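# Hang the lantern on the rail by its red wire

## Task

Using the red wire, suspend the lantern from the rail so that it hangs free and touches nothing on the table.

## Robot and tools

Robot: two FANUC CRX arms, left_arm and right_arm, each with a Robotiq 2F-85 two-finger gripper. In the scene frame the origin sits at table-top height midway between the nominal bases. +z is up, +x points out over the table, and left_arm is on the +y side. Left/right are arm names and do not match image sides. Calibrated bases: left_arm root at (+0.040, +0.319, +0.020) m with a slight yaw, quat_wxyz (+1.000, 0, 0, -0.008); right_arm root at (+0.018, -0.310, +0.020) m with no rotation. Each arm reports end_effector_position (m) and end_effector_quat_wxyz in its own base frame. Fixed cameras and the table use the scene frame. end_effector_position is the point between the pads when closed. Fingers point along the gripper's +z and close along its y. Closed fingertips reach about 19 mm past that point, fully open ones about 6 mm. A block sticks out about 10 cm toward the gripper's +x.

Row layout (shared by execute_actions and move): one flat list of 18 numbers covering both arms, even if only one moves. Order: left dx, dy, dz, rx, ry, rz, gripper position, force_limit, speed, then the same nine for right. dx..rz are offsets from that arm's current Hand target, along that arm's own base axes, turning about the Hand target position. 1.0 = 0.6 m or 180 degrees. rx, ry, rz form one rotation vector. All values lie in [-1, 1]. A translation longer than 1.0 may be shortened along its line. Offsets are not poses: every call starts again from the current Hand target, so sending the same offset twice moves twice. Sending six zeros re-asks for the current Hand target.

Gripper numbers are commands, not offsets. position: +1 fully open (85 mm), about -0.8 pads touch, -1 closes until blocked. force_limit and speed are in [-1, 1]. Slow close (speed -1, about 20 mm/s) gives gentle grips, roughly 30 N at force_limit -1 up to 100 N at +1. Speed 0 is about 85 mm/s and +1 about 150 mm/s. Starting well open and closing fast gives much harder grips (120 to 245 N). Both start at +1. To leave a gripper unchanged, resend its last three numbers; a 0 is a real command. A new force_limit or speed applies only after the position changes by 0.01 or more. To grip, send -1, keep it there, and check object_status = 2. Status codes: 0 moving, 1 blocked while opening, 2 blocked while closing, 3 reached requested position or pads met. position_measured is in counts: 3 open, 78 ≈ 60 mm, 130 ≈ 40 mm, 180 ≈ 20 mm, 230 pads touching.

execute_actions(actions, cameras): actions is a list of actions. Each action is up to 15 rows, one per 1/30 s step; a short action holds its last row. Each row counts from the start-of-action Hand target. Images come back only with an empty actions list or when cameras are named. An empty list also shows the scene number and task.

move(target, speed, blend, stop_force, zero, blocking, cameras): target is one 18-number row or a list of up to 15 rows. Every row is an offset from the same starting Hand targets, not from the previous row. speed is in m/s, 0.002 to 1, default 0.25; turns run at up to twice that in rad/s. blend is a corner radius in metres; 0 means stop at each target. stop_force is 12 to 80 N, the same for both arms; an arm's path ends when push against its motion exceeds it. This only works at slow speed, is unreliable while the gripper rotates or near singular poses, and is refused with blocking=false. Leave it out when backing off a contact. zero (default true) re-zeroes the force reading first. Paths run straight and do not avoid obstacles. Each lasts at least 0.5 s and at most 10 s. The result adds a 'move:' line: done, off_target, moving, held or fault, plus limits=paced (pose clipped) or limits=held (steps withheld).

wait(seconds 0-10) lets time pass. stop brakes a running move; the fingers keep moving. zoom_image(camera, region [x0,y0,x1,y1] pixels, at most 504x504) enlarges the latest image. Cameras: cam_high, cam_low, cam_pegs, cam_rail, cam_left_wrist, cam_right_wrist, all 896x504. read_manual gives licence texts only. finished_scene(scene) ends the scene for good. Call it only once the lantern hangs steady without the robot.

Result lines: Hand target is the last commanded pose after clipping, and the next offsets start from it. The gripper often rests short of it; the next command asks again. If it still falls short, send the gap as an offset. Tool commands shows current gripper commands. Flange force is the estimated outside force in gripper axes, including the weight of a held load; it can read 'no reading'. Joint velocities can read 'within noise'. MOTOR HOT warns of overheating, which brakes the arm for 30-60 s. Each control step clips the command to within 70 mm and 16 degrees of the measured pose.

Avoid: any part falling off the table or being left off it; drops; releasing moving parts; hitting fixed or heavy things. Pressing past firm contact makes the stiff arms fault: 150 N net force, or the joint torque limits of 150 N m for waist, shoulder and elbow and 37.6 N m for the three wrist joints, stop the arm for 10 s. Avoid contact between the two arms, including closing a gripper on the other's fingers. Avoid hard grips on parts still resting on something, and long holds or stretched poses that heat motors. A clearance check may hold arms apart but does not guarantee it. Loose objects may occasionally be nudged by outside pushes.

Each tool is called after "Request:" by a JSON object that holds its "api" and its "payload", one argument or row to a line.

## Session

Request:
{"api": "execute_actions", "payload": {
  "actions": []
}}

Scene clock: 0.00 s.
left_arm: end_effector_position=(+0.3436, -0.0106, +0.2001) position_measured=3 object_status=3 end_effector_quat_wxyz=(-0.075, -0.376, +0.915, -0.129) | right_arm: end_effector_position=(+0.4887, -0.3554, +0.1260) position_measured=3 object_status=3 end_effector_quat_wxyz=(+0.082, +0.881, +0.282, +0.371)
Joint positions: left_arm=[0.577 -0.194 -0.469 0.226 -1.498 0.163] | right_arm=[-0.752 0.205 -0.151 -0.807 -0.814 -1.319]
Joint velocities: within noise
Flange force (N): no reading
Hand target: left_arm +0.3436, -0.0106, +0.2001; -0.075, -0.376, +0.915, -0.129 | right_arm +0.4887, -0.3554, +0.1260; +0.082, +0.881, +0.282, +0.371
Tool commands: left_gripper/position=+1.0 left_gripper/force_limit=+1.0 left_gripper/speed=+1.0 right_gripper/position=+1.0 right_gripper/force_limit=+1.0 right_gripper/speed=+1.0

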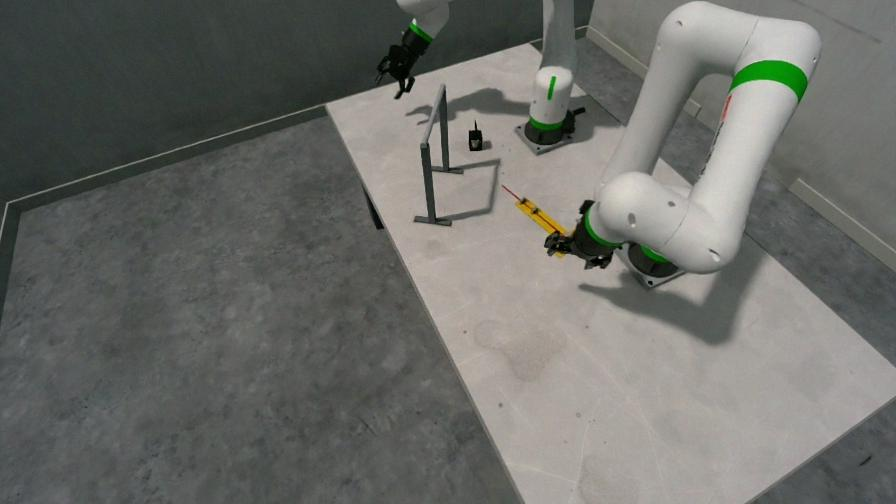

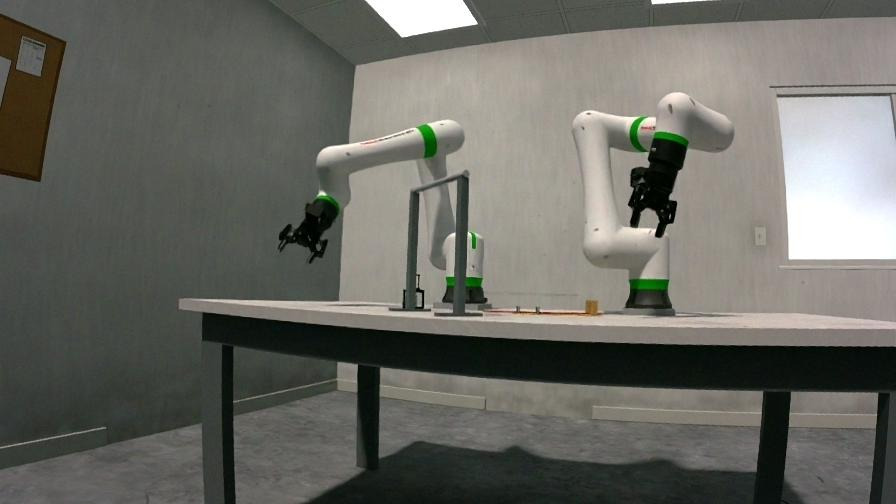

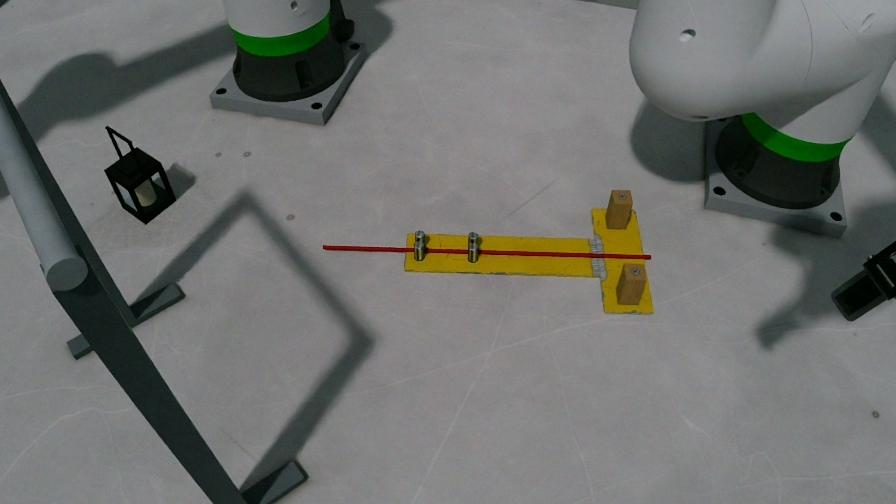

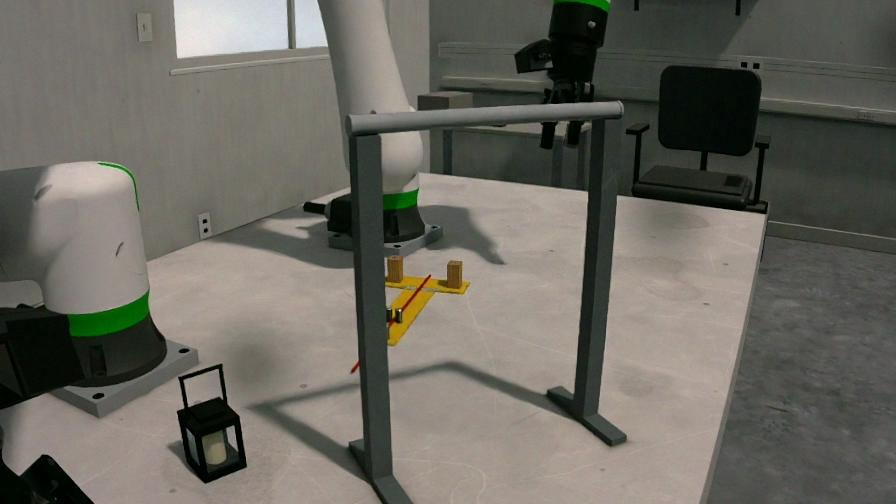

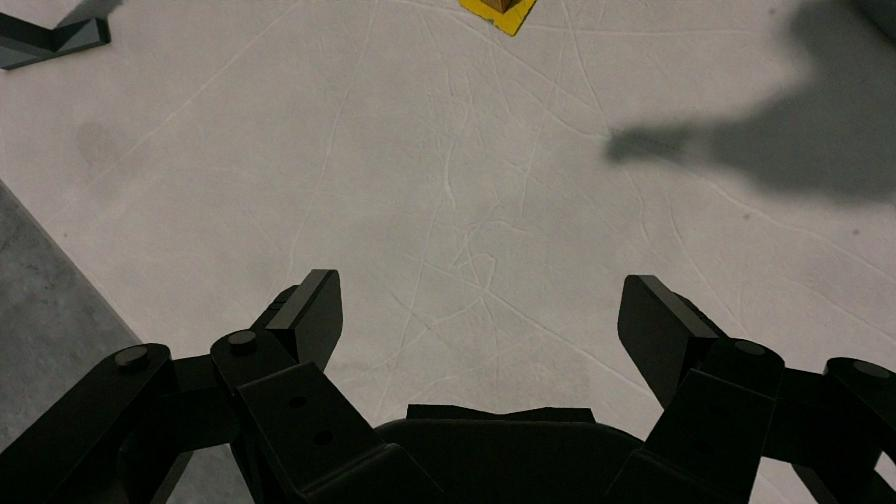

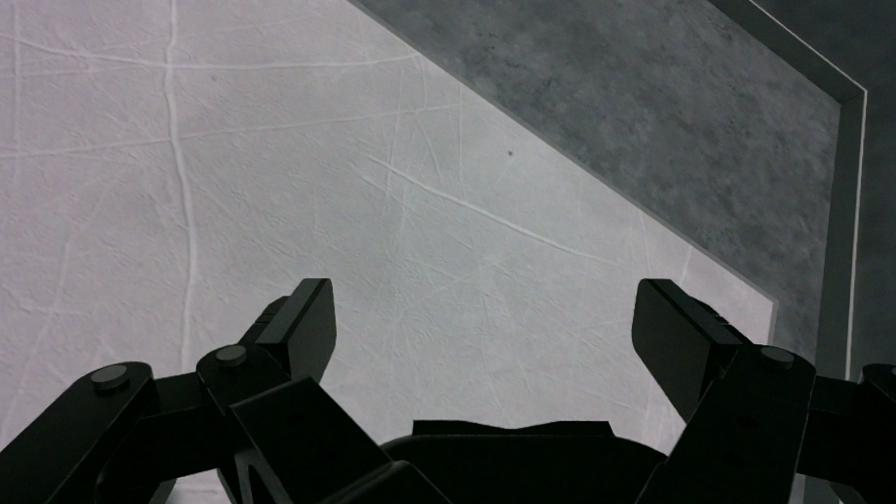

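Request:
{"api": "zoom_image", "payload": {
  "camera": "cam_pegs",
  "region": [310, 180, 500, 300]
}}

Request:
{"api": "zoom_image", "payload": {
  "camera": "cam_pegs",
  "region": [500, 180, 690, 330]
}}

Request:
{"api": "zoom_image", "payload": {
  "camera": "cam_rail",
  "region": [330, 230, 490, 390]
}}

Request:
{"api": "zoom_image", "payload": {
  "camera": "cam_high",
  "region": [480, 170, 600, 270]
}}

Scaled by 2.653.

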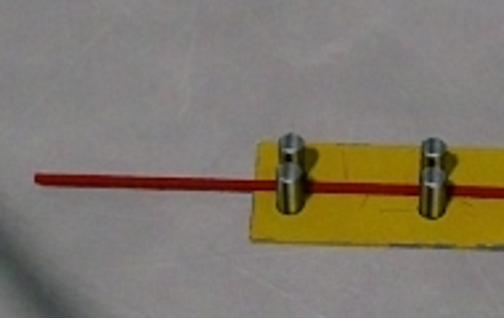

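Scaled by 2.653.

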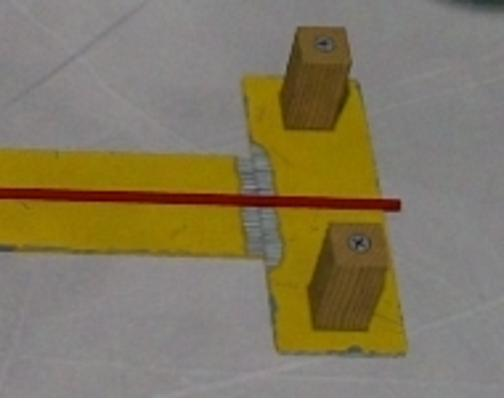

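Scaled by 3.150.

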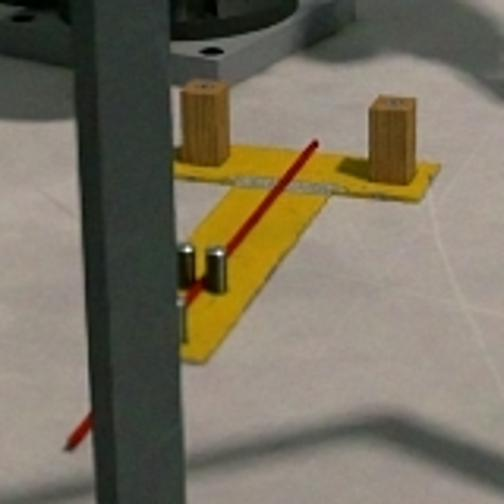

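Scaled by 4.200.

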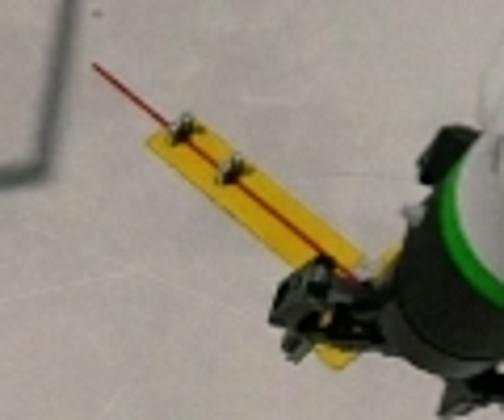

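Request:
{"api": "move", "payload": {
  "target": [
    [-0.1,-0.2,0.08,0.01,-0.05,-0.3,1,1,1,-0.481,0.09,0.54,-0.07,0.11,0.14,1,1,1],
    [-0.215,-0.517,0.06,0.031,-0.117,-0.741,1,1,1,-0.428,0.642,0.25,-0.138,0.217,0.287,1,1,1]
  ],
  "speed": 0.3,
  "blend": [0.05,0],
  "cameras": ["all"]
}}

Scene clock: 18.83 s.
left_arm: end_effector_position=(+0.2146, -0.3208, +0.2361) position_measured=3 object_status=3 end_effector_quat_wxyz=(+0.000, +0.707, +0.707, +0.000) | right_arm: end_effector_position=(+0.2319, +0.0298, +0.2760) position_measured=3 object_status=3 end_effector_quat_wxyz=(-0.001, +0.707, +0.707, +0.000)
Joint positions: left_arm=[-0.638 -0.158 -0.254 -0.001 -1.475 -0.932] | right_arm=[0.715 -0.597 -0.447 -0.001 -1.721 -2.287]
Flange force (N): left_arm=[-0.9 -3.6 0.7] | right_arm=[2.9 -7.3 4.7]
Hand target: left_arm +0.2146, -0.3208, +0.2361; +0.000, +0.707, +0.707, +0.000 | right_arm +0.2319, +0.0298, +0.2760; -0.001, +0.707, +0.707, +0.000
Off the commanded pose: left_arm 0.000 m, 0 deg | right_arm 0.000 m, 0 deg.
move: done

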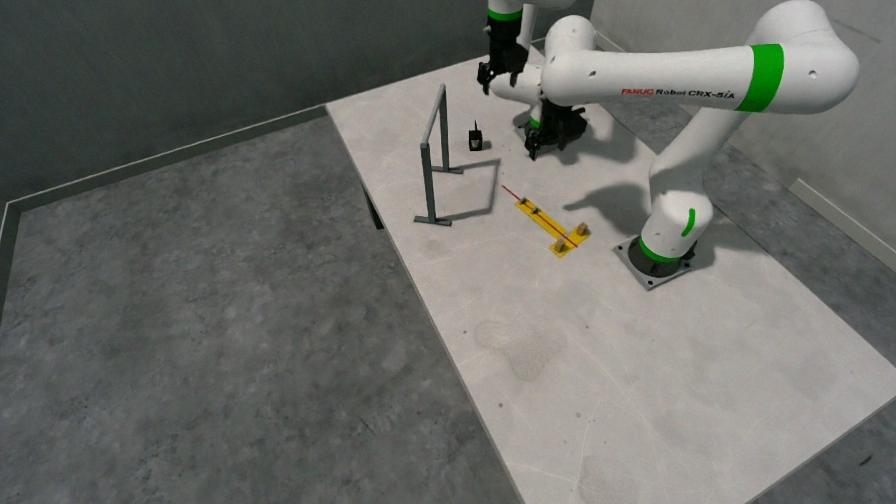

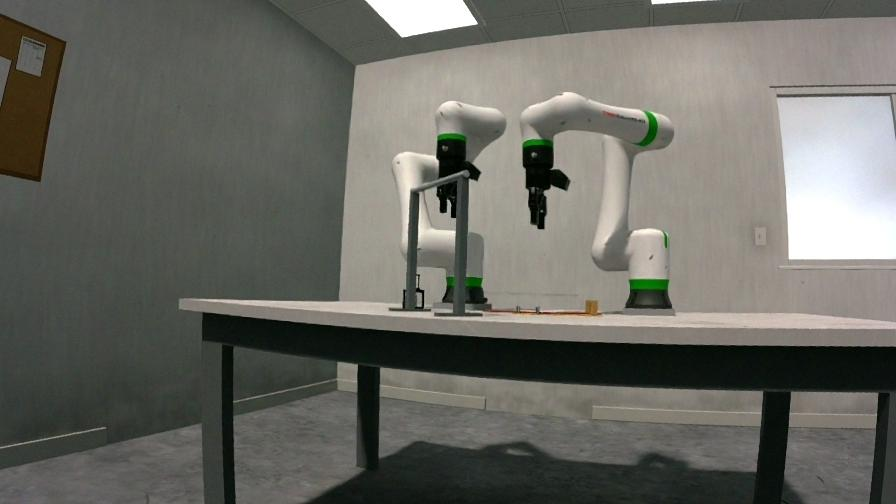

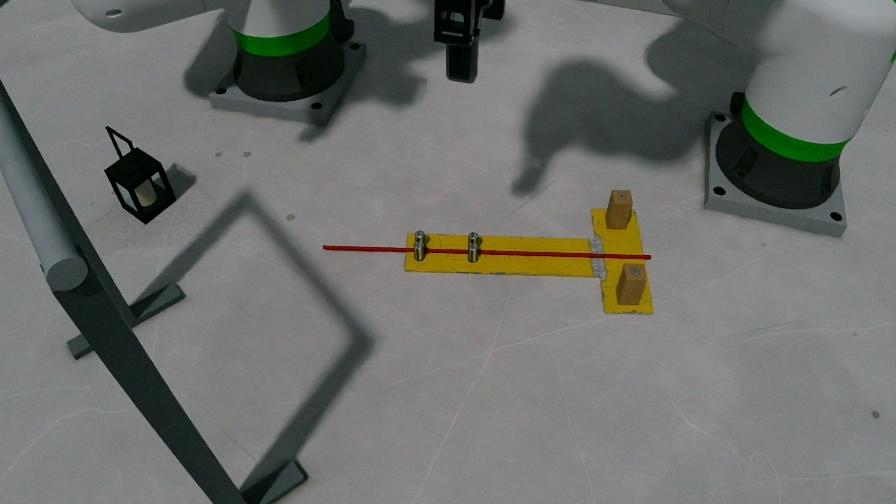

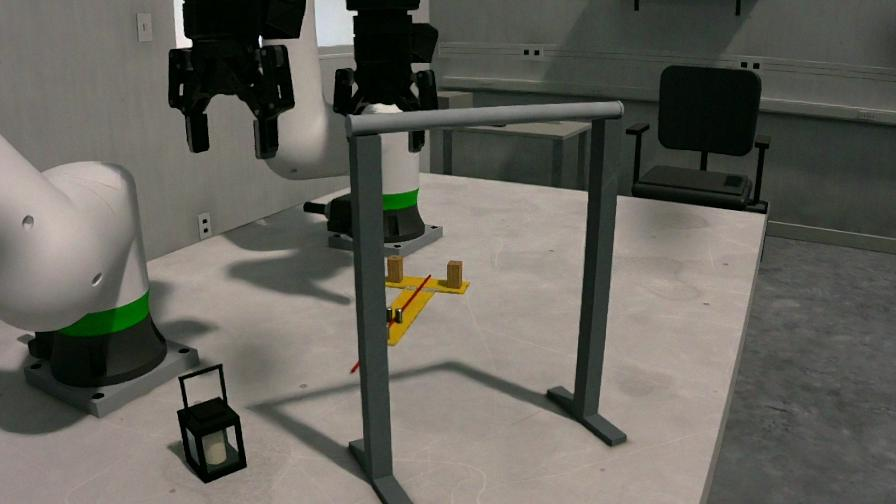

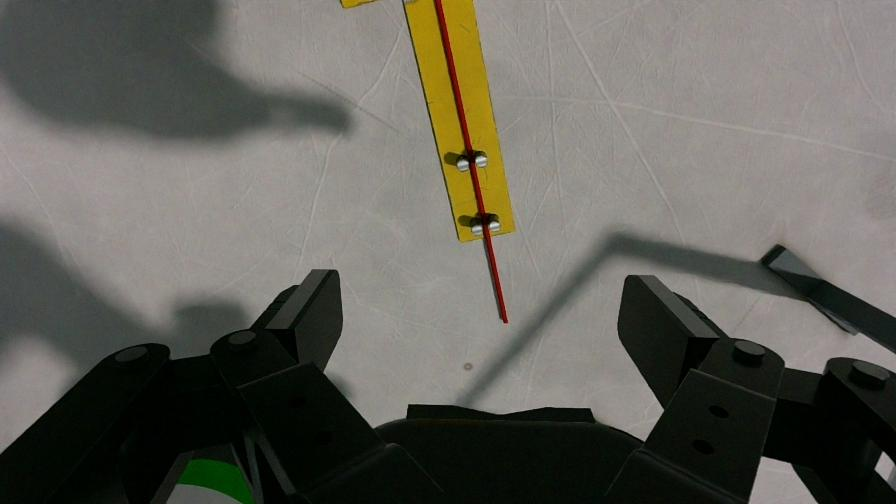

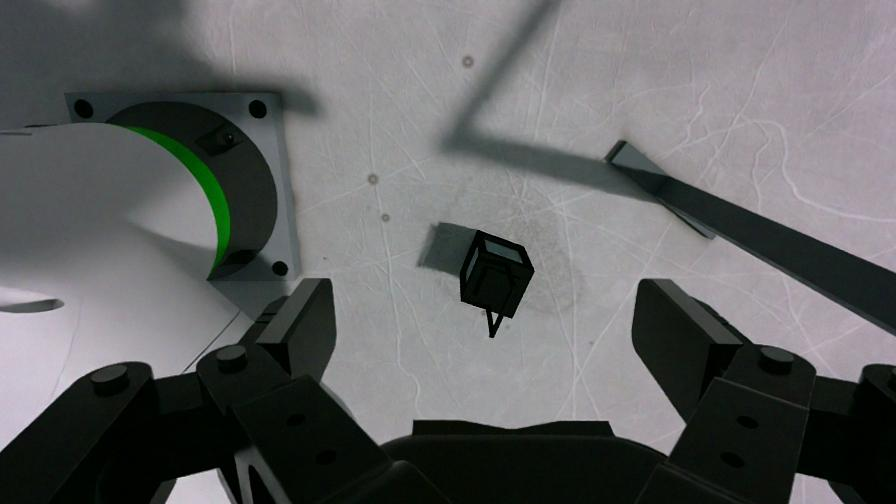

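Request:
{"api": "zoom_image", "payload": {
  "camera": "cam_left_wrist",
  "region": [400, 120, 560, 340]
}}

Request:
{"api": "zoom_image", "payload": {
  "camera": "cam_low",
  "region": [470, 280, 620, 330]
}}

Request:
{"api": "zoom_image", "payload": {
  "camera": "cam_rail",
  "region": [340, 240, 480, 390]
}}

Request:
{"api": "zoom_image", "payload": {
  "camera": "cam_pegs",
  "region": [390, 210, 500, 290]
}}

Scaled by 2.291.

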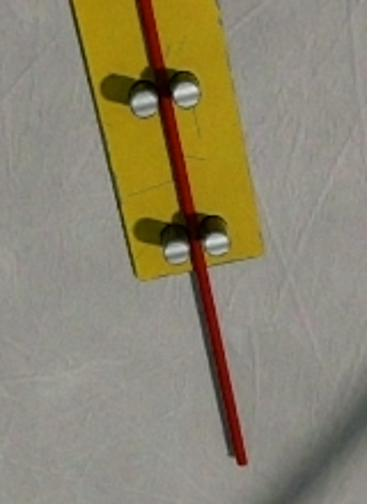

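Scaled by 3.360.

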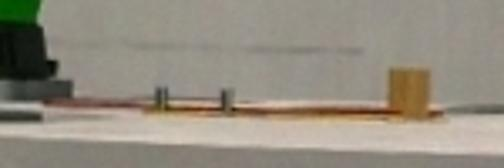

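Scaled by 3.360.

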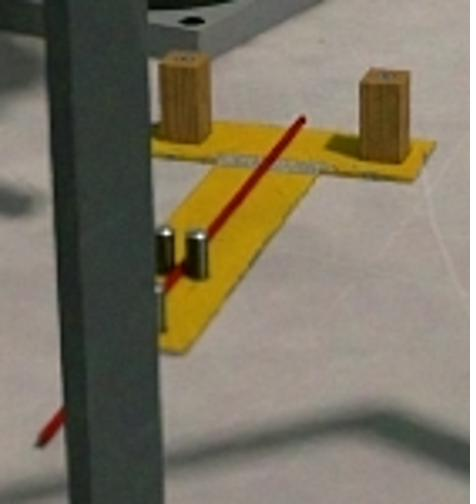

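Scaled by 4.582.

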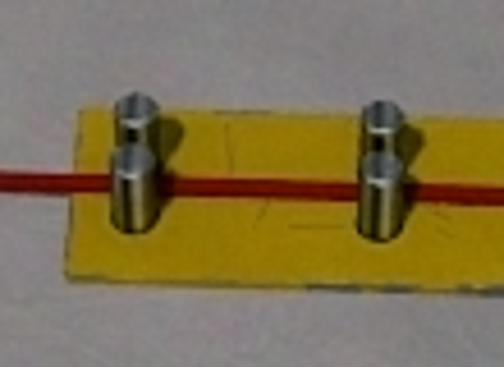

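Request:
{"api": "move", "payload": {
  "target": [
    [0,0.0875,0,0,0,0,1,1,1,0.036,0.06,0,0,0,0.5,1,1,1],
    [0,0.175,0,0,0,0,1,1,1,0.072,0.117,0,0,0,1,1,1,1]
  ],
  "speed": 0.4,
  "blend": [0.03,0],
  "cameras": ["cam_left_wrist","cam_right_wrist"]
}}

Scene clock: 28.60 s.
left_arm: end_effector_position=(+0.2146, -0.2157, +0.2361) position_measured=3 object_status=3 end_effector_quat_wxyz=(+0.000, +0.707, +0.707, +0.000) | right_arm: end_effector_position=(+0.2751, +0.1000, +0.2760) position_measured=3 object_status=3 end_effector_quat_wxyz=(+0.000, +0.707, -0.707, +0.001)
Joint positions: left_arm=[-0.348 -0.386 -0.424 -0.001 -1.533 -1.222] | right_arm=[0.81 -0.419 -0.352 0.001 -1.638 0.76]
Flange force (N): left_arm=[-4.0 -1.8 0.6] | right_arm=[-0.4 5.0 4.6]
Hand target: left_arm +0.2146, -0.2158, +0.2361; +0.000, +0.707, +0.707, +0.000 | right_arm +0.2751, +0.1000, +0.2760; +0.000, +0.707, -0.707, +0.001
Off the commanded pose: left_arm 0.000 m, 0 deg | right_arm 0.000 m, 0 deg.
move: done
Images, in order (width x height): cam_left_wrist 896x504, cam_right_wrist 896x504.

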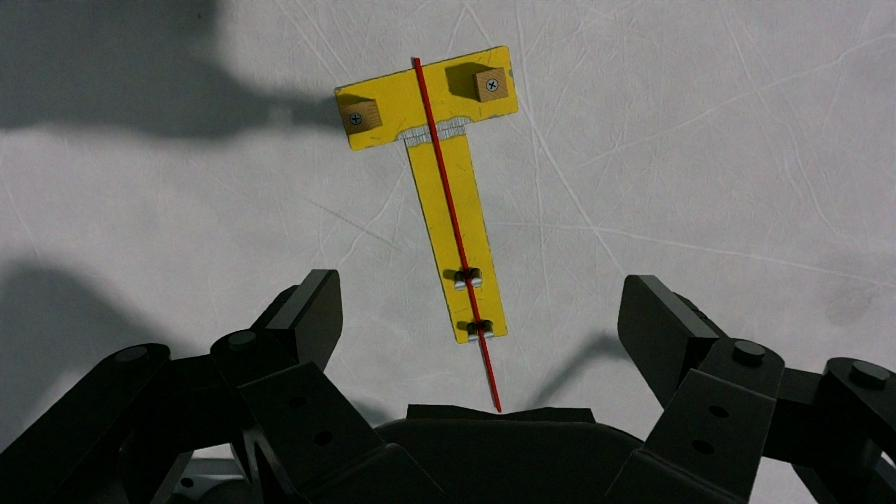

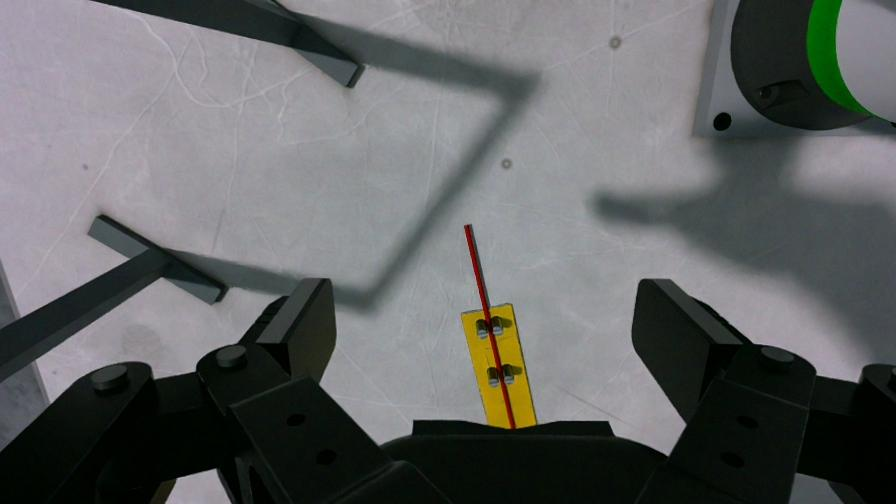

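Request:
{"api": "move", "payload": {
  "target": [
    [0.0367,0.1095,-0.1,0,0,0.072,0.1,0.2,-1,0,0,0,0,0,-0.5,-0.5,0.2,-1],
    [0.0367,0.1095,-0.2,0,0,0.072,0.1,0.2,-1,-0.025,0.136,0,0,0,-0.928,-0.5,0.2,-1]
  ],
  "speed": 0.4,
  "cameras": ["all"]
}}

Scene clock: 46.20 s.
left_arm: end_effector_position=(+0.2366, -0.1501, +0.1161) position_measured=117 object_status=3 end_effector_quat_wxyz=(+0.000, +0.622, +0.783, +0.000) | right_arm: end_effector_position=(+0.2601, +0.1816, +0.2760) position_measured=192 object_status=3 end_effector_quat_wxyz=(-0.001, +0.623, +0.782, +0.000)
Joint positions: left_arm=[-0.084 -0.401 -0.718 -0.001 -1.255 -1.26] | right_arm=[1.03 -0.349 -0.306 -0.001 -1.613 -2.376]
Flange force (N): left_arm=[-5.5 -1.9 0.6] | right_arm=[0.6 -4.2 4.2]
Hand target: left_arm +0.2366, -0.1501, +0.1161; +0.000, +0.622, +0.783, +0.000 | right_arm +0.2601, +0.1816, +0.2760; -0.001, +0.623, +0.782, +0.000
Off the commanded pose: left_arm 0.000 m, 0 deg | right_arm 0.000 m, 0 deg.
move: done

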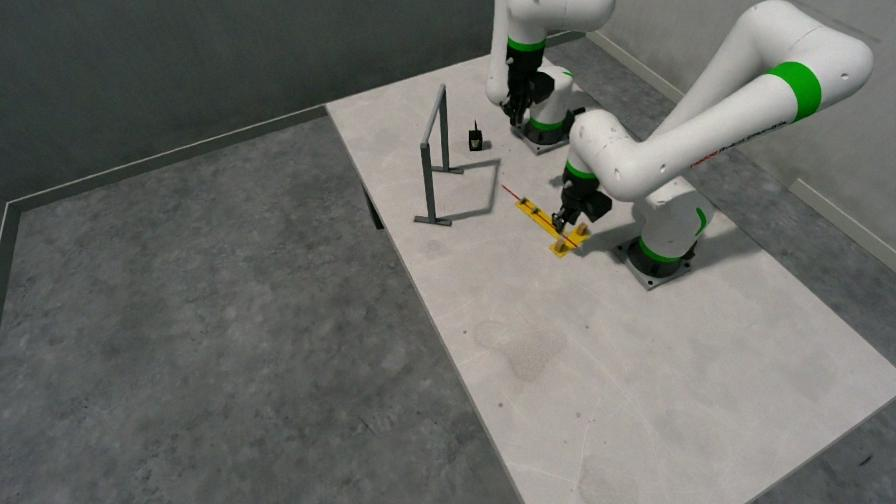

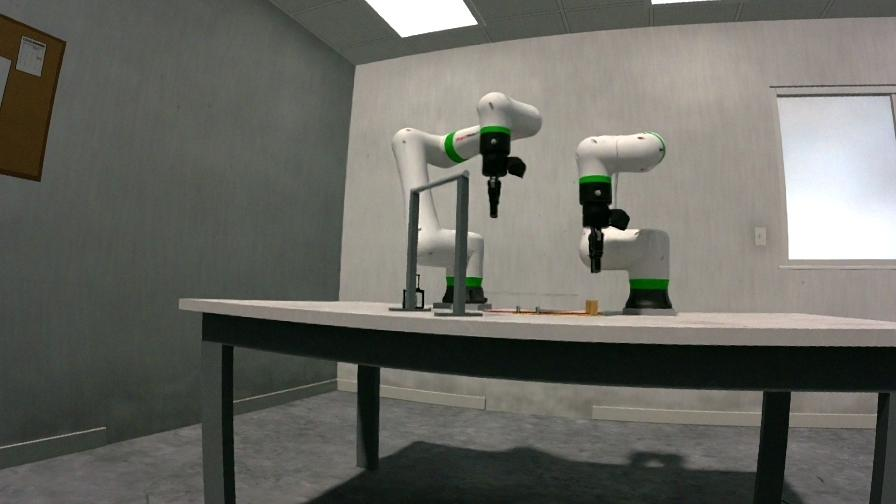

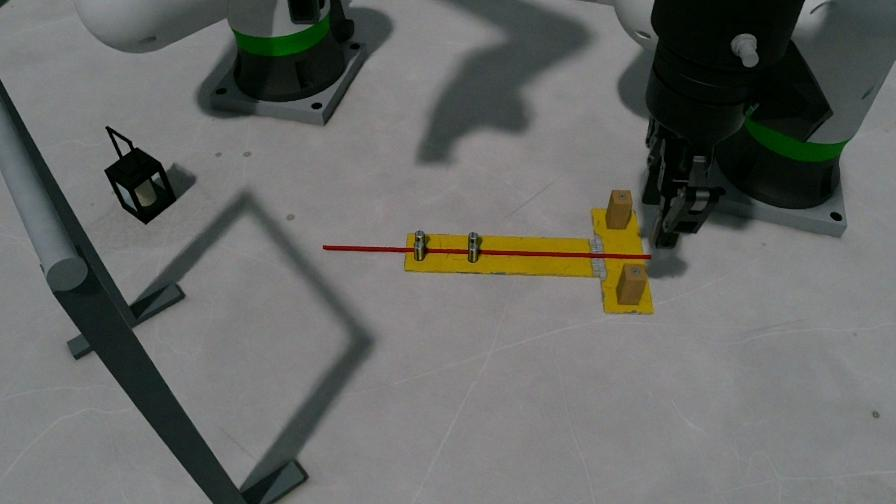

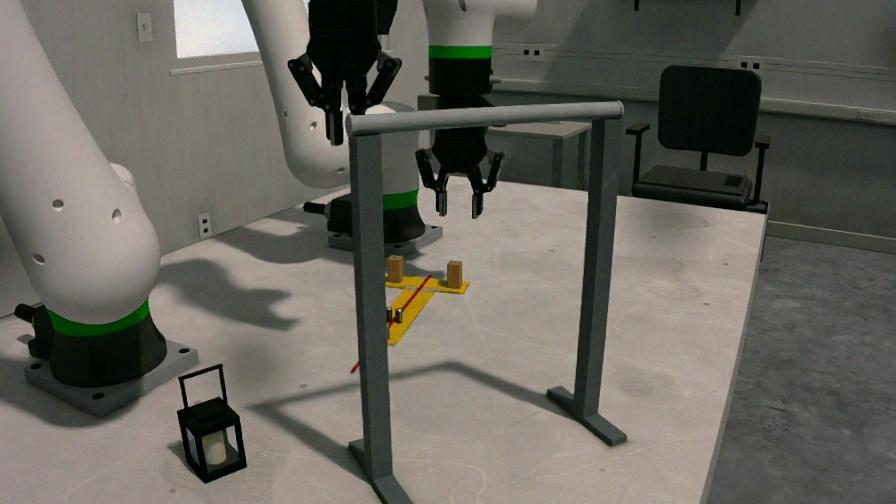

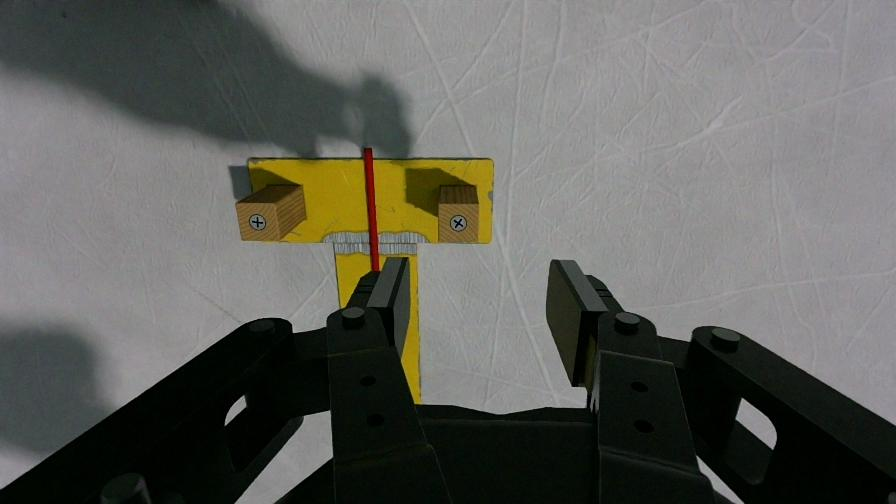

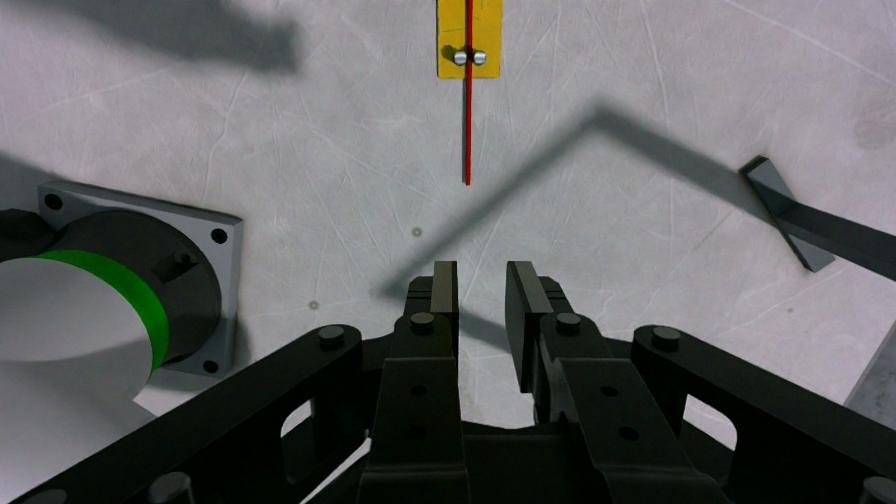

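Request:
{"api": "move", "payload": {
  "target": [-0.005,-0.0012,-0.173,0,0,0,0.1,0.2,-1,0.0105,0.0024,-0.36,0,0,0,-0.5,0.2,-1],
  "speed": 0.15,
  "cameras": ["cam_left_wrist","cam_right_wrist","cam_pegs"]
}}

Scene clock: 49.57 s.
left_arm: end_effector_position=(+0.2337, -0.1508, +0.0123) position_measured=117 object_status=3 end_effector_quat_wxyz=(+0.000, +0.622, +0.783, +0.000) | right_arm: end_effector_position=(+0.2664, +0.1831, +0.0600) position_measured=192 object_status=3 end_effector_quat_wxyz=(-0.001, +0.623, +0.782, +0.000)
Joint positions: left_arm=[-0.088 -0.24 -0.885 -0.001 -0.927 -1.256] | right_arm=[1.015 -0.187 -0.711 -0.001 -1.046 -2.359]
Flange force (N): left_arm=[-4.8 -2.1 0.0] | right_arm=[0.6 -4.5 2.6]
Hand target: left_arm +0.2336, -0.1508, +0.0123; +0.000, +0.622, +0.783, +0.000 | right_arm +0.2664, +0.1831, +0.0600; -0.001, +0.623, +0.782, +0.000
Off the commanded pose: left_arm 0.000 m, 0 deg | right_arm 0.000 m, 0 deg.
move: done
Images, in order (width x height): cam_pegs 896x504, cam_left_wrist 896x504, cam_right_wrist 896x504.

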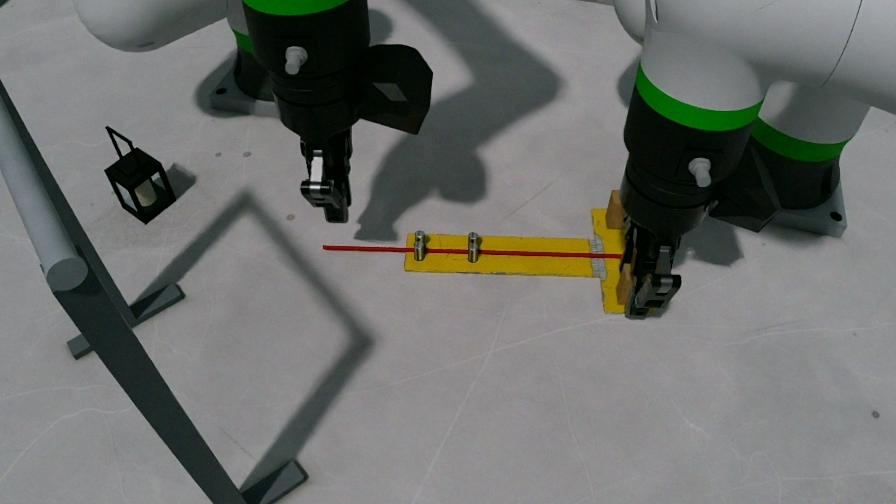

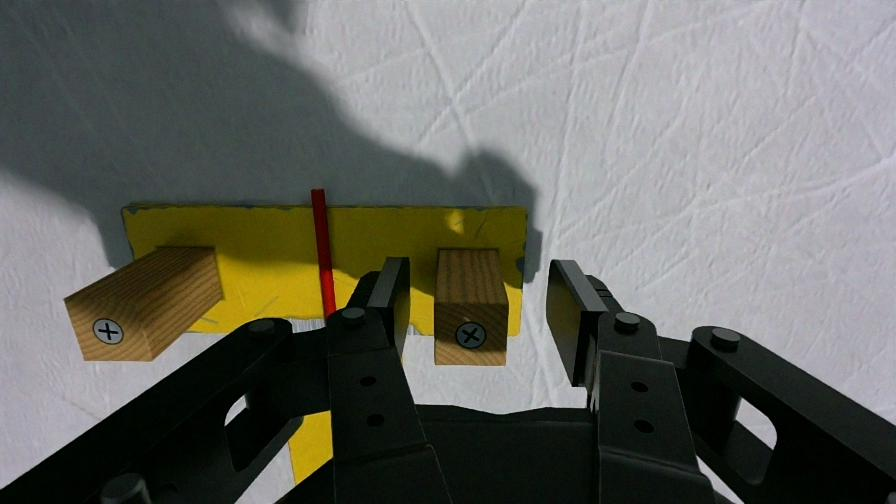

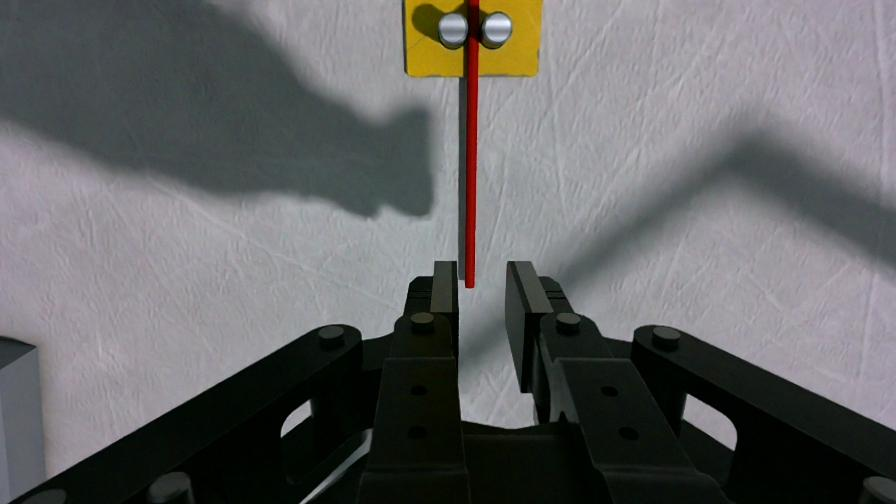

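Request:
{"api": "move", "payload": {
  "target": [-0.0036,-0.0008,0,0,0,0,0.1,0.2,-1,0.0016,0.0004,-0.095,0,0,0,-0.5,0.2,-1],
  "speed": 0.03,
  "stop_force": 12,
  "cameras": ["cam_right_wrist","cam_pegs"]
}}

Request:
{"api": "execute_actions", "payload": {
  "actions": [
    [[0,0,0,0,0,0,-1,-0.6,-1,0,0,0,0,0,0,-0.5,0.2,-1]],
    [[0,0,0,0,0,0,-1,-0.6,-1,0,0,0,0,0,0,-0.5,0.2,-1]],
    [[0,0,0,0,0,0,-1,-0.6,-1,0,0,0,0,0,0,-0.5,0.2,-1]]
  ],
  "cameras": ["cam_left_wrist"]
}}

Scene clock: 53.83 s.
left_arm: end_effector_position=(+0.2315, -0.1513, +0.0123) position_measured=117 object_status=3 end_effector_quat_wxyz=(+0.000, +0.622, +0.783, +0.000) | right_arm: end_effector_position=(+0.2674, +0.1833, +0.0030) position_measured=192 object_status=3 end_effector_quat_wxyz=(-0.001, +0.623, +0.782, +0.000)
Joint positions: left_arm=[-0.09 -0.245 -0.889 -0.001 -0.928 -1.253] | right_arm=[1.012 -0.075 -0.779 -0.002 -0.867 -2.357]
Flange force (N): left_arm=[-4.4 -2.3 -0.2] | right_arm=[1.0 -2.9 2.9]
Hand target: left_arm +0.2315, -0.1513, +0.0123; +0.000, +0.622, +0.783, +0.000 | right_arm +0.2674, +0.1833, +0.0030; -0.001, +0.623, +0.782, +0.000
Off the commanded pose: left_arm 0.000 m, 0 deg | right_arm 0.000 m, 0 deg.
move: done
Images, in order (width x height): cam_pegs 896x504, cam_right_wrist 896x504.

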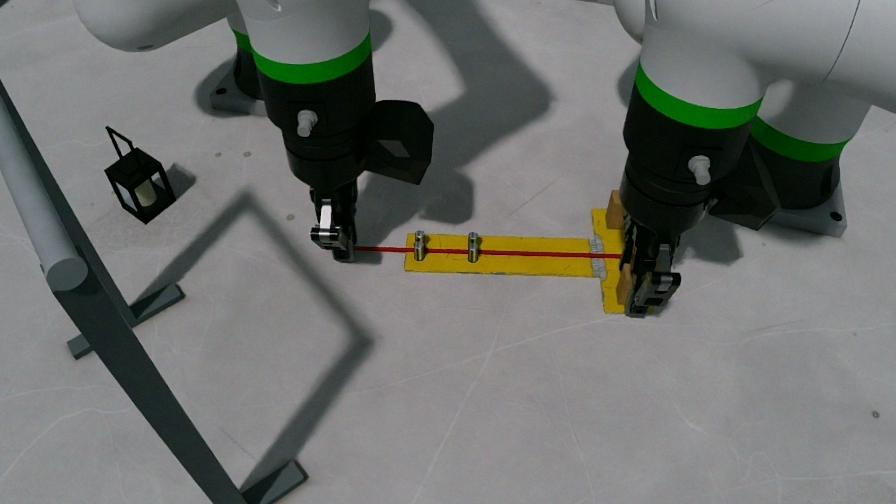

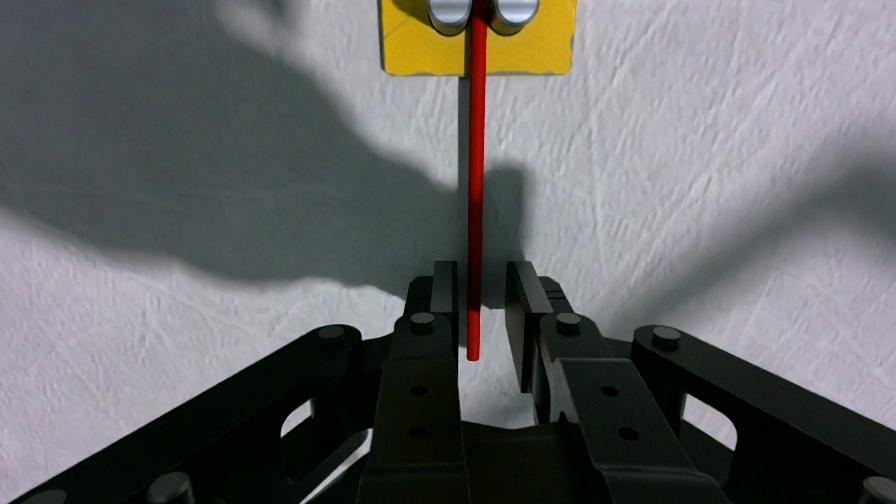

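Scene clock: 55.53 s.
left_arm: end_effector_position=(+0.2315, -0.1513, +0.0123) position_measured=181 object_status=2 end_effector_quat_wxyz=(+0.000, +0.622, +0.783, +0.000) | right_arm: end_effector_position=(+0.2674, +0.1833, +0.0030) position_measured=192 object_status=3 end_effector_quat_wxyz=(-0.001, +0.623, +0.782, +0.000)
Joint positions: left_arm=[-0.09 -0.245 -0.889 -0.001 -0.928 -1.253] | right_arm=[1.012 -0.075 -0.779 -0.002 -0.867 -2.357]
Flange force (N): left_arm=[-5.2 -1.8 -6.5] | right_arm=[1.0 -3.0 2.9]
Flange force at the end of the 1st action (N): left_arm=[-4.4 -2.4 -0.2] | right_arm=[1.3 -4.1 2.7]
Flange force at the end of the 2nd action (N): left_arm=[-4.5 -2.7 0.0] | right_arm=[1.1 -3.6 2.6]
Hand target: left_arm +0.2315, -0.1513, +0.0123; +0.000, +0.622, +0.783, +0.000 | right_arm +0.2674, +0.1833, +0.0030; -0.001, +0.623, +0.782, +0.000
Off the commanded pose: left_arm 0.000 m, 0 deg | right_arm 0.000 m, 0 deg.
Step readings (end_effector_position of left_arm | right_arm; steps 1 to 15: 1st action; 16 to 30: 2nd action; 31 to 45: 3rd action):
0: (+0.2315, -0.1513, +0.0123) | (+0.2674, +0.1833, +0.0030)
1: (+0.2315, -0.1513, +0.0123) | (+0.2674, +0.1833, +0.0030)
2: (+0.2315, -0.1513, +0.0123) | (+0.2674, +0.1833, +0.0030)
4: (+0.2315, -0.1513, +0.0123) | (+0.2674, +0.1833, +0.0030)
8: (+0.2315, -0.1513, +0.0123) | (+0.2674, +0.1833, +0.0030)
15: (+0.2315, -0.1513, +0.0123) | (+0.2674, +0.1833, +0.0030)
16: (+0.2315, -0.1513, +0.0123) | (+0.2674, +0.1833, +0.0030)
17: (+0.2315, -0.1513, +0.0123) | (+0.2674, +0.1833, +0.0030)
19: (+0.2315, -0.1513, +0.0123) | (+0.2674, +0.1833, +0.0030)
23: (+0.2315, -0.1513, +0.0123) | (+0.2674, +0.1833, +0.0030)
30: (+0.2315, -0.1513, +0.0123) | (+0.2674, +0.1833, +0.0030)
31: (+0.2315, -0.1513, +0.0123) | (+0.2674, +0.1833, +0.0030)
32: (+0.2315, -0.1513, +0.0123) | (+0.2674, +0.1833, +0.0030)
34: (+0.2315, -0.1513, +0.0123) | (+0.2674, +0.1833, +0.0030)
38: (+0.2315, -0.1513, +0.0123) | (+0.2674, +0.1833, +0.0030)
45: (+0.2315, -0.1513, +0.0123) | (+0.2674, +0.1833, +0.0030)
Images, in order (width x height): cam_left_wrist 896x504.

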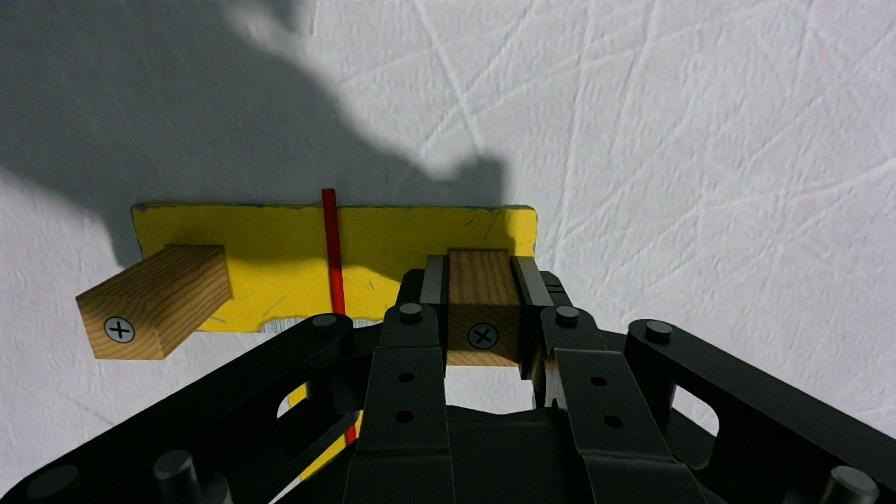

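Request:
{"api": "move", "payload": {
  "target": [0,0,0,0,0,0,-1,-0.6,-1,-0.0016,0,-0.005,0,0,0,-0.5,0.2,-1],
  "speed": 0.02,
  "stop_force": 12
}}

Request:
{"api": "execute_actions", "payload": {
  "actions": [
    [[0,0,0,0,0,0,-1,-0.6,-1,0,0,0,0,0,0,-1,0.2,-1]],
    [[0,0,0,0,0,0,-1,-0.6,-1,0,0,0,0,0,0,-1,0.2,-1]],
    [[0,0,0,0,0,0,-1,-0.6,-1,0,0,0,0,0,0,-1,0.2,-1]]
  ],
  "cameras": ["cam_right_wrist","cam_pegs"]
}}

Scene clock: 57.67 s.
left_arm: end_effector_position=(+0.2315, -0.1513, +0.0123) position_measured=181 object_status=2 end_effector_quat_wxyz=(+0.000, +0.622, +0.783, +0.000) | right_arm: end_effector_position=(+0.2664, +0.1833, +0.0000) position_measured=192 object_status=3 end_effector_quat_wxyz=(-0.001, +0.623, +0.782, +0.000)
Joint positions: left_arm=[-0.09 -0.245 -0.889 -0.001 -0.928 -1.253] | right_arm=[1.015 -0.07 -0.784 -0.001 -0.857 -2.359]
Flange force (N): left_arm=[-5.1 -1.6 -6.8] | right_arm=[0.9 -2.9 3.1]
Hand target: left_arm +0.2315, -0.1513, +0.0123; +0.000, +0.622, +0.783, +0.000 | right_arm +0.2664, +0.1833, +0.0000; -0.001, +0.623, +0.782, +0.000
Off the commanded pose: left_arm 0.000 m, 0 deg | right_arm 0.000 m, 0 deg.
move: done

Scene clock: 59.37 s.
left_arm: end_effector_position=(+0.2315, -0.1513, +0.0123) position_measured=181 object_status=2 end_effector_quat_wxyz=(+0.000, +0.622, +0.783, +0.000) | right_arm: end_effector_position=(+0.2664, +0.1833, +0.0000) position_measured=226 object_status=2 end_effector_quat_wxyz=(-0.001, +0.623, +0.782, +0.000)
Joint positions: left_arm=[-0.09 -0.245 -0.889 -0.001 -0.928 -1.253] | right_arm=[1.015 -0.07 -0.784 -0.001 -0.857 -2.359]
Flange force (N): left_arm=[-3.9 -1.2 -7.4] | right_arm=[0.1 -5.3 2.0]
Flange force at the end of the 1st action (N): left_arm=[-5.0 -1.8 -6.8] | right_arm=[1.1 -3.0 2.5]
Flange force at the end of the 2nd action (N): left_arm=[-3.9 -0.9 -7.1] | right_arm=[0.5 -4.3 2.7]
Hand target: left_arm +0.2315, -0.1513, +0.0123; +0.000, +0.622, +0.783, +0.000 | right_arm +0.2664, +0.1833, +0.0000; -0.001, +0.623, +0.782, +0.000
Off the commanded pose: left_arm 0.000 m, 0 deg | right_arm 0.000 m, 0 deg.
Step readings (end_effector_position of left_arm | right_arm; steps 1 to 15: 1st action; 16 to 30: 2nd action; 31 to 45: 3rd action):
0: (+0.2315, -0.1513, +0.0123) | (+0.2664, +0.1833, +0.0000)
1: (+0.2315, -0.1513, +0.0123) | (+0.2664, +0.1833, +0.0000)
2: (+0.2315, -0.1513, +0.0123) | (+0.2664, +0.1833, +0.0000)
4: (+0.2315, -0.1513, +0.0123) | (+0.2664, +0.1833, +0.0000)
8: (+0.2315, -0.1513, +0.0123) | (+0.2664, +0.1833, +0.0000)
15: (+0.2315, -0.1513, +0.0123) | (+0.2664, +0.1833, +0.0000)
16: (+0.2315, -0.1513, +0.0123) | (+0.2664, +0.1833, +0.0000)
17: (+0.2315, -0.1513, +0.0123) | (+0.2664, +0.1833, +0.0000)
19: (+0.2315, -0.1513, +0.0123) | (+0.2664, +0.1833, +0.0000)
23: (+0.2315, -0.1513, +0.0123) | (+0.2664, +0.1833, +0.0000)
30: (+0.2315, -0.1513, +0.0123) | (+0.2664, +0.1833, +0.0000)
31: (+0.2315, -0.1513, +0.0123) | (+0.2664, +0.1833, +0.0000)
32: (+0.2315, -0.1513, +0.0123) | (+0.2664, +0.1833, +0.0000)
34: (+0.2315, -0.1513, +0.0123) | (+0.2664, +0.1833, +0.0000)
38: (+0.2315, -0.1513, +0.0123) | (+0.2664, +0.1833, +0.0000)
45: (+0.2315, -0.1513, +0.0123) | (+0.2664, +0.1833, +0.0000)
Images, in order (width x height): cam_pegs 896x504, cam_right_wrist 896x504.

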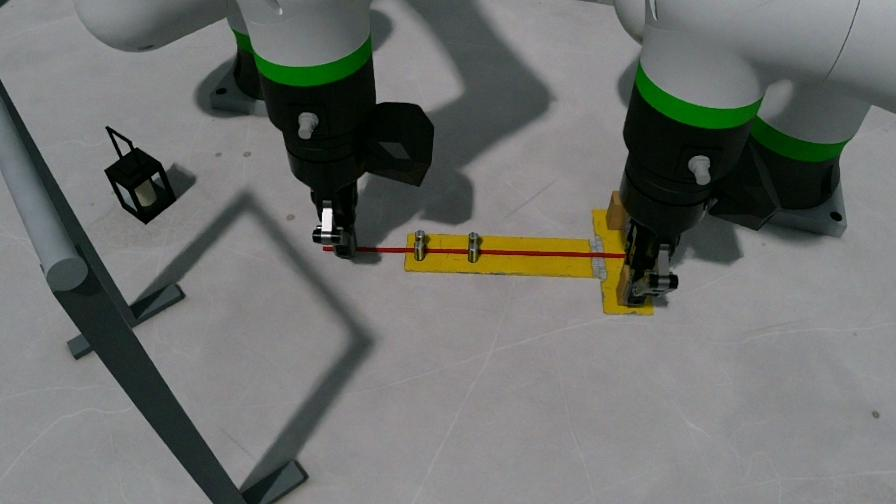

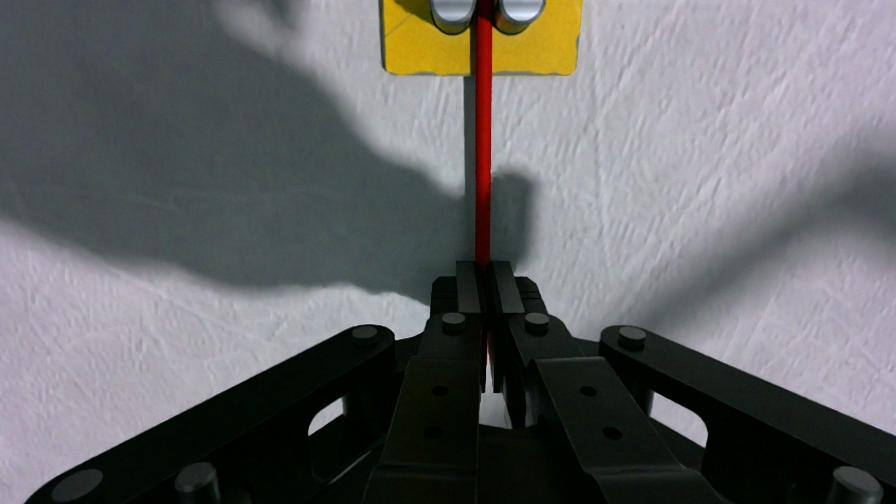

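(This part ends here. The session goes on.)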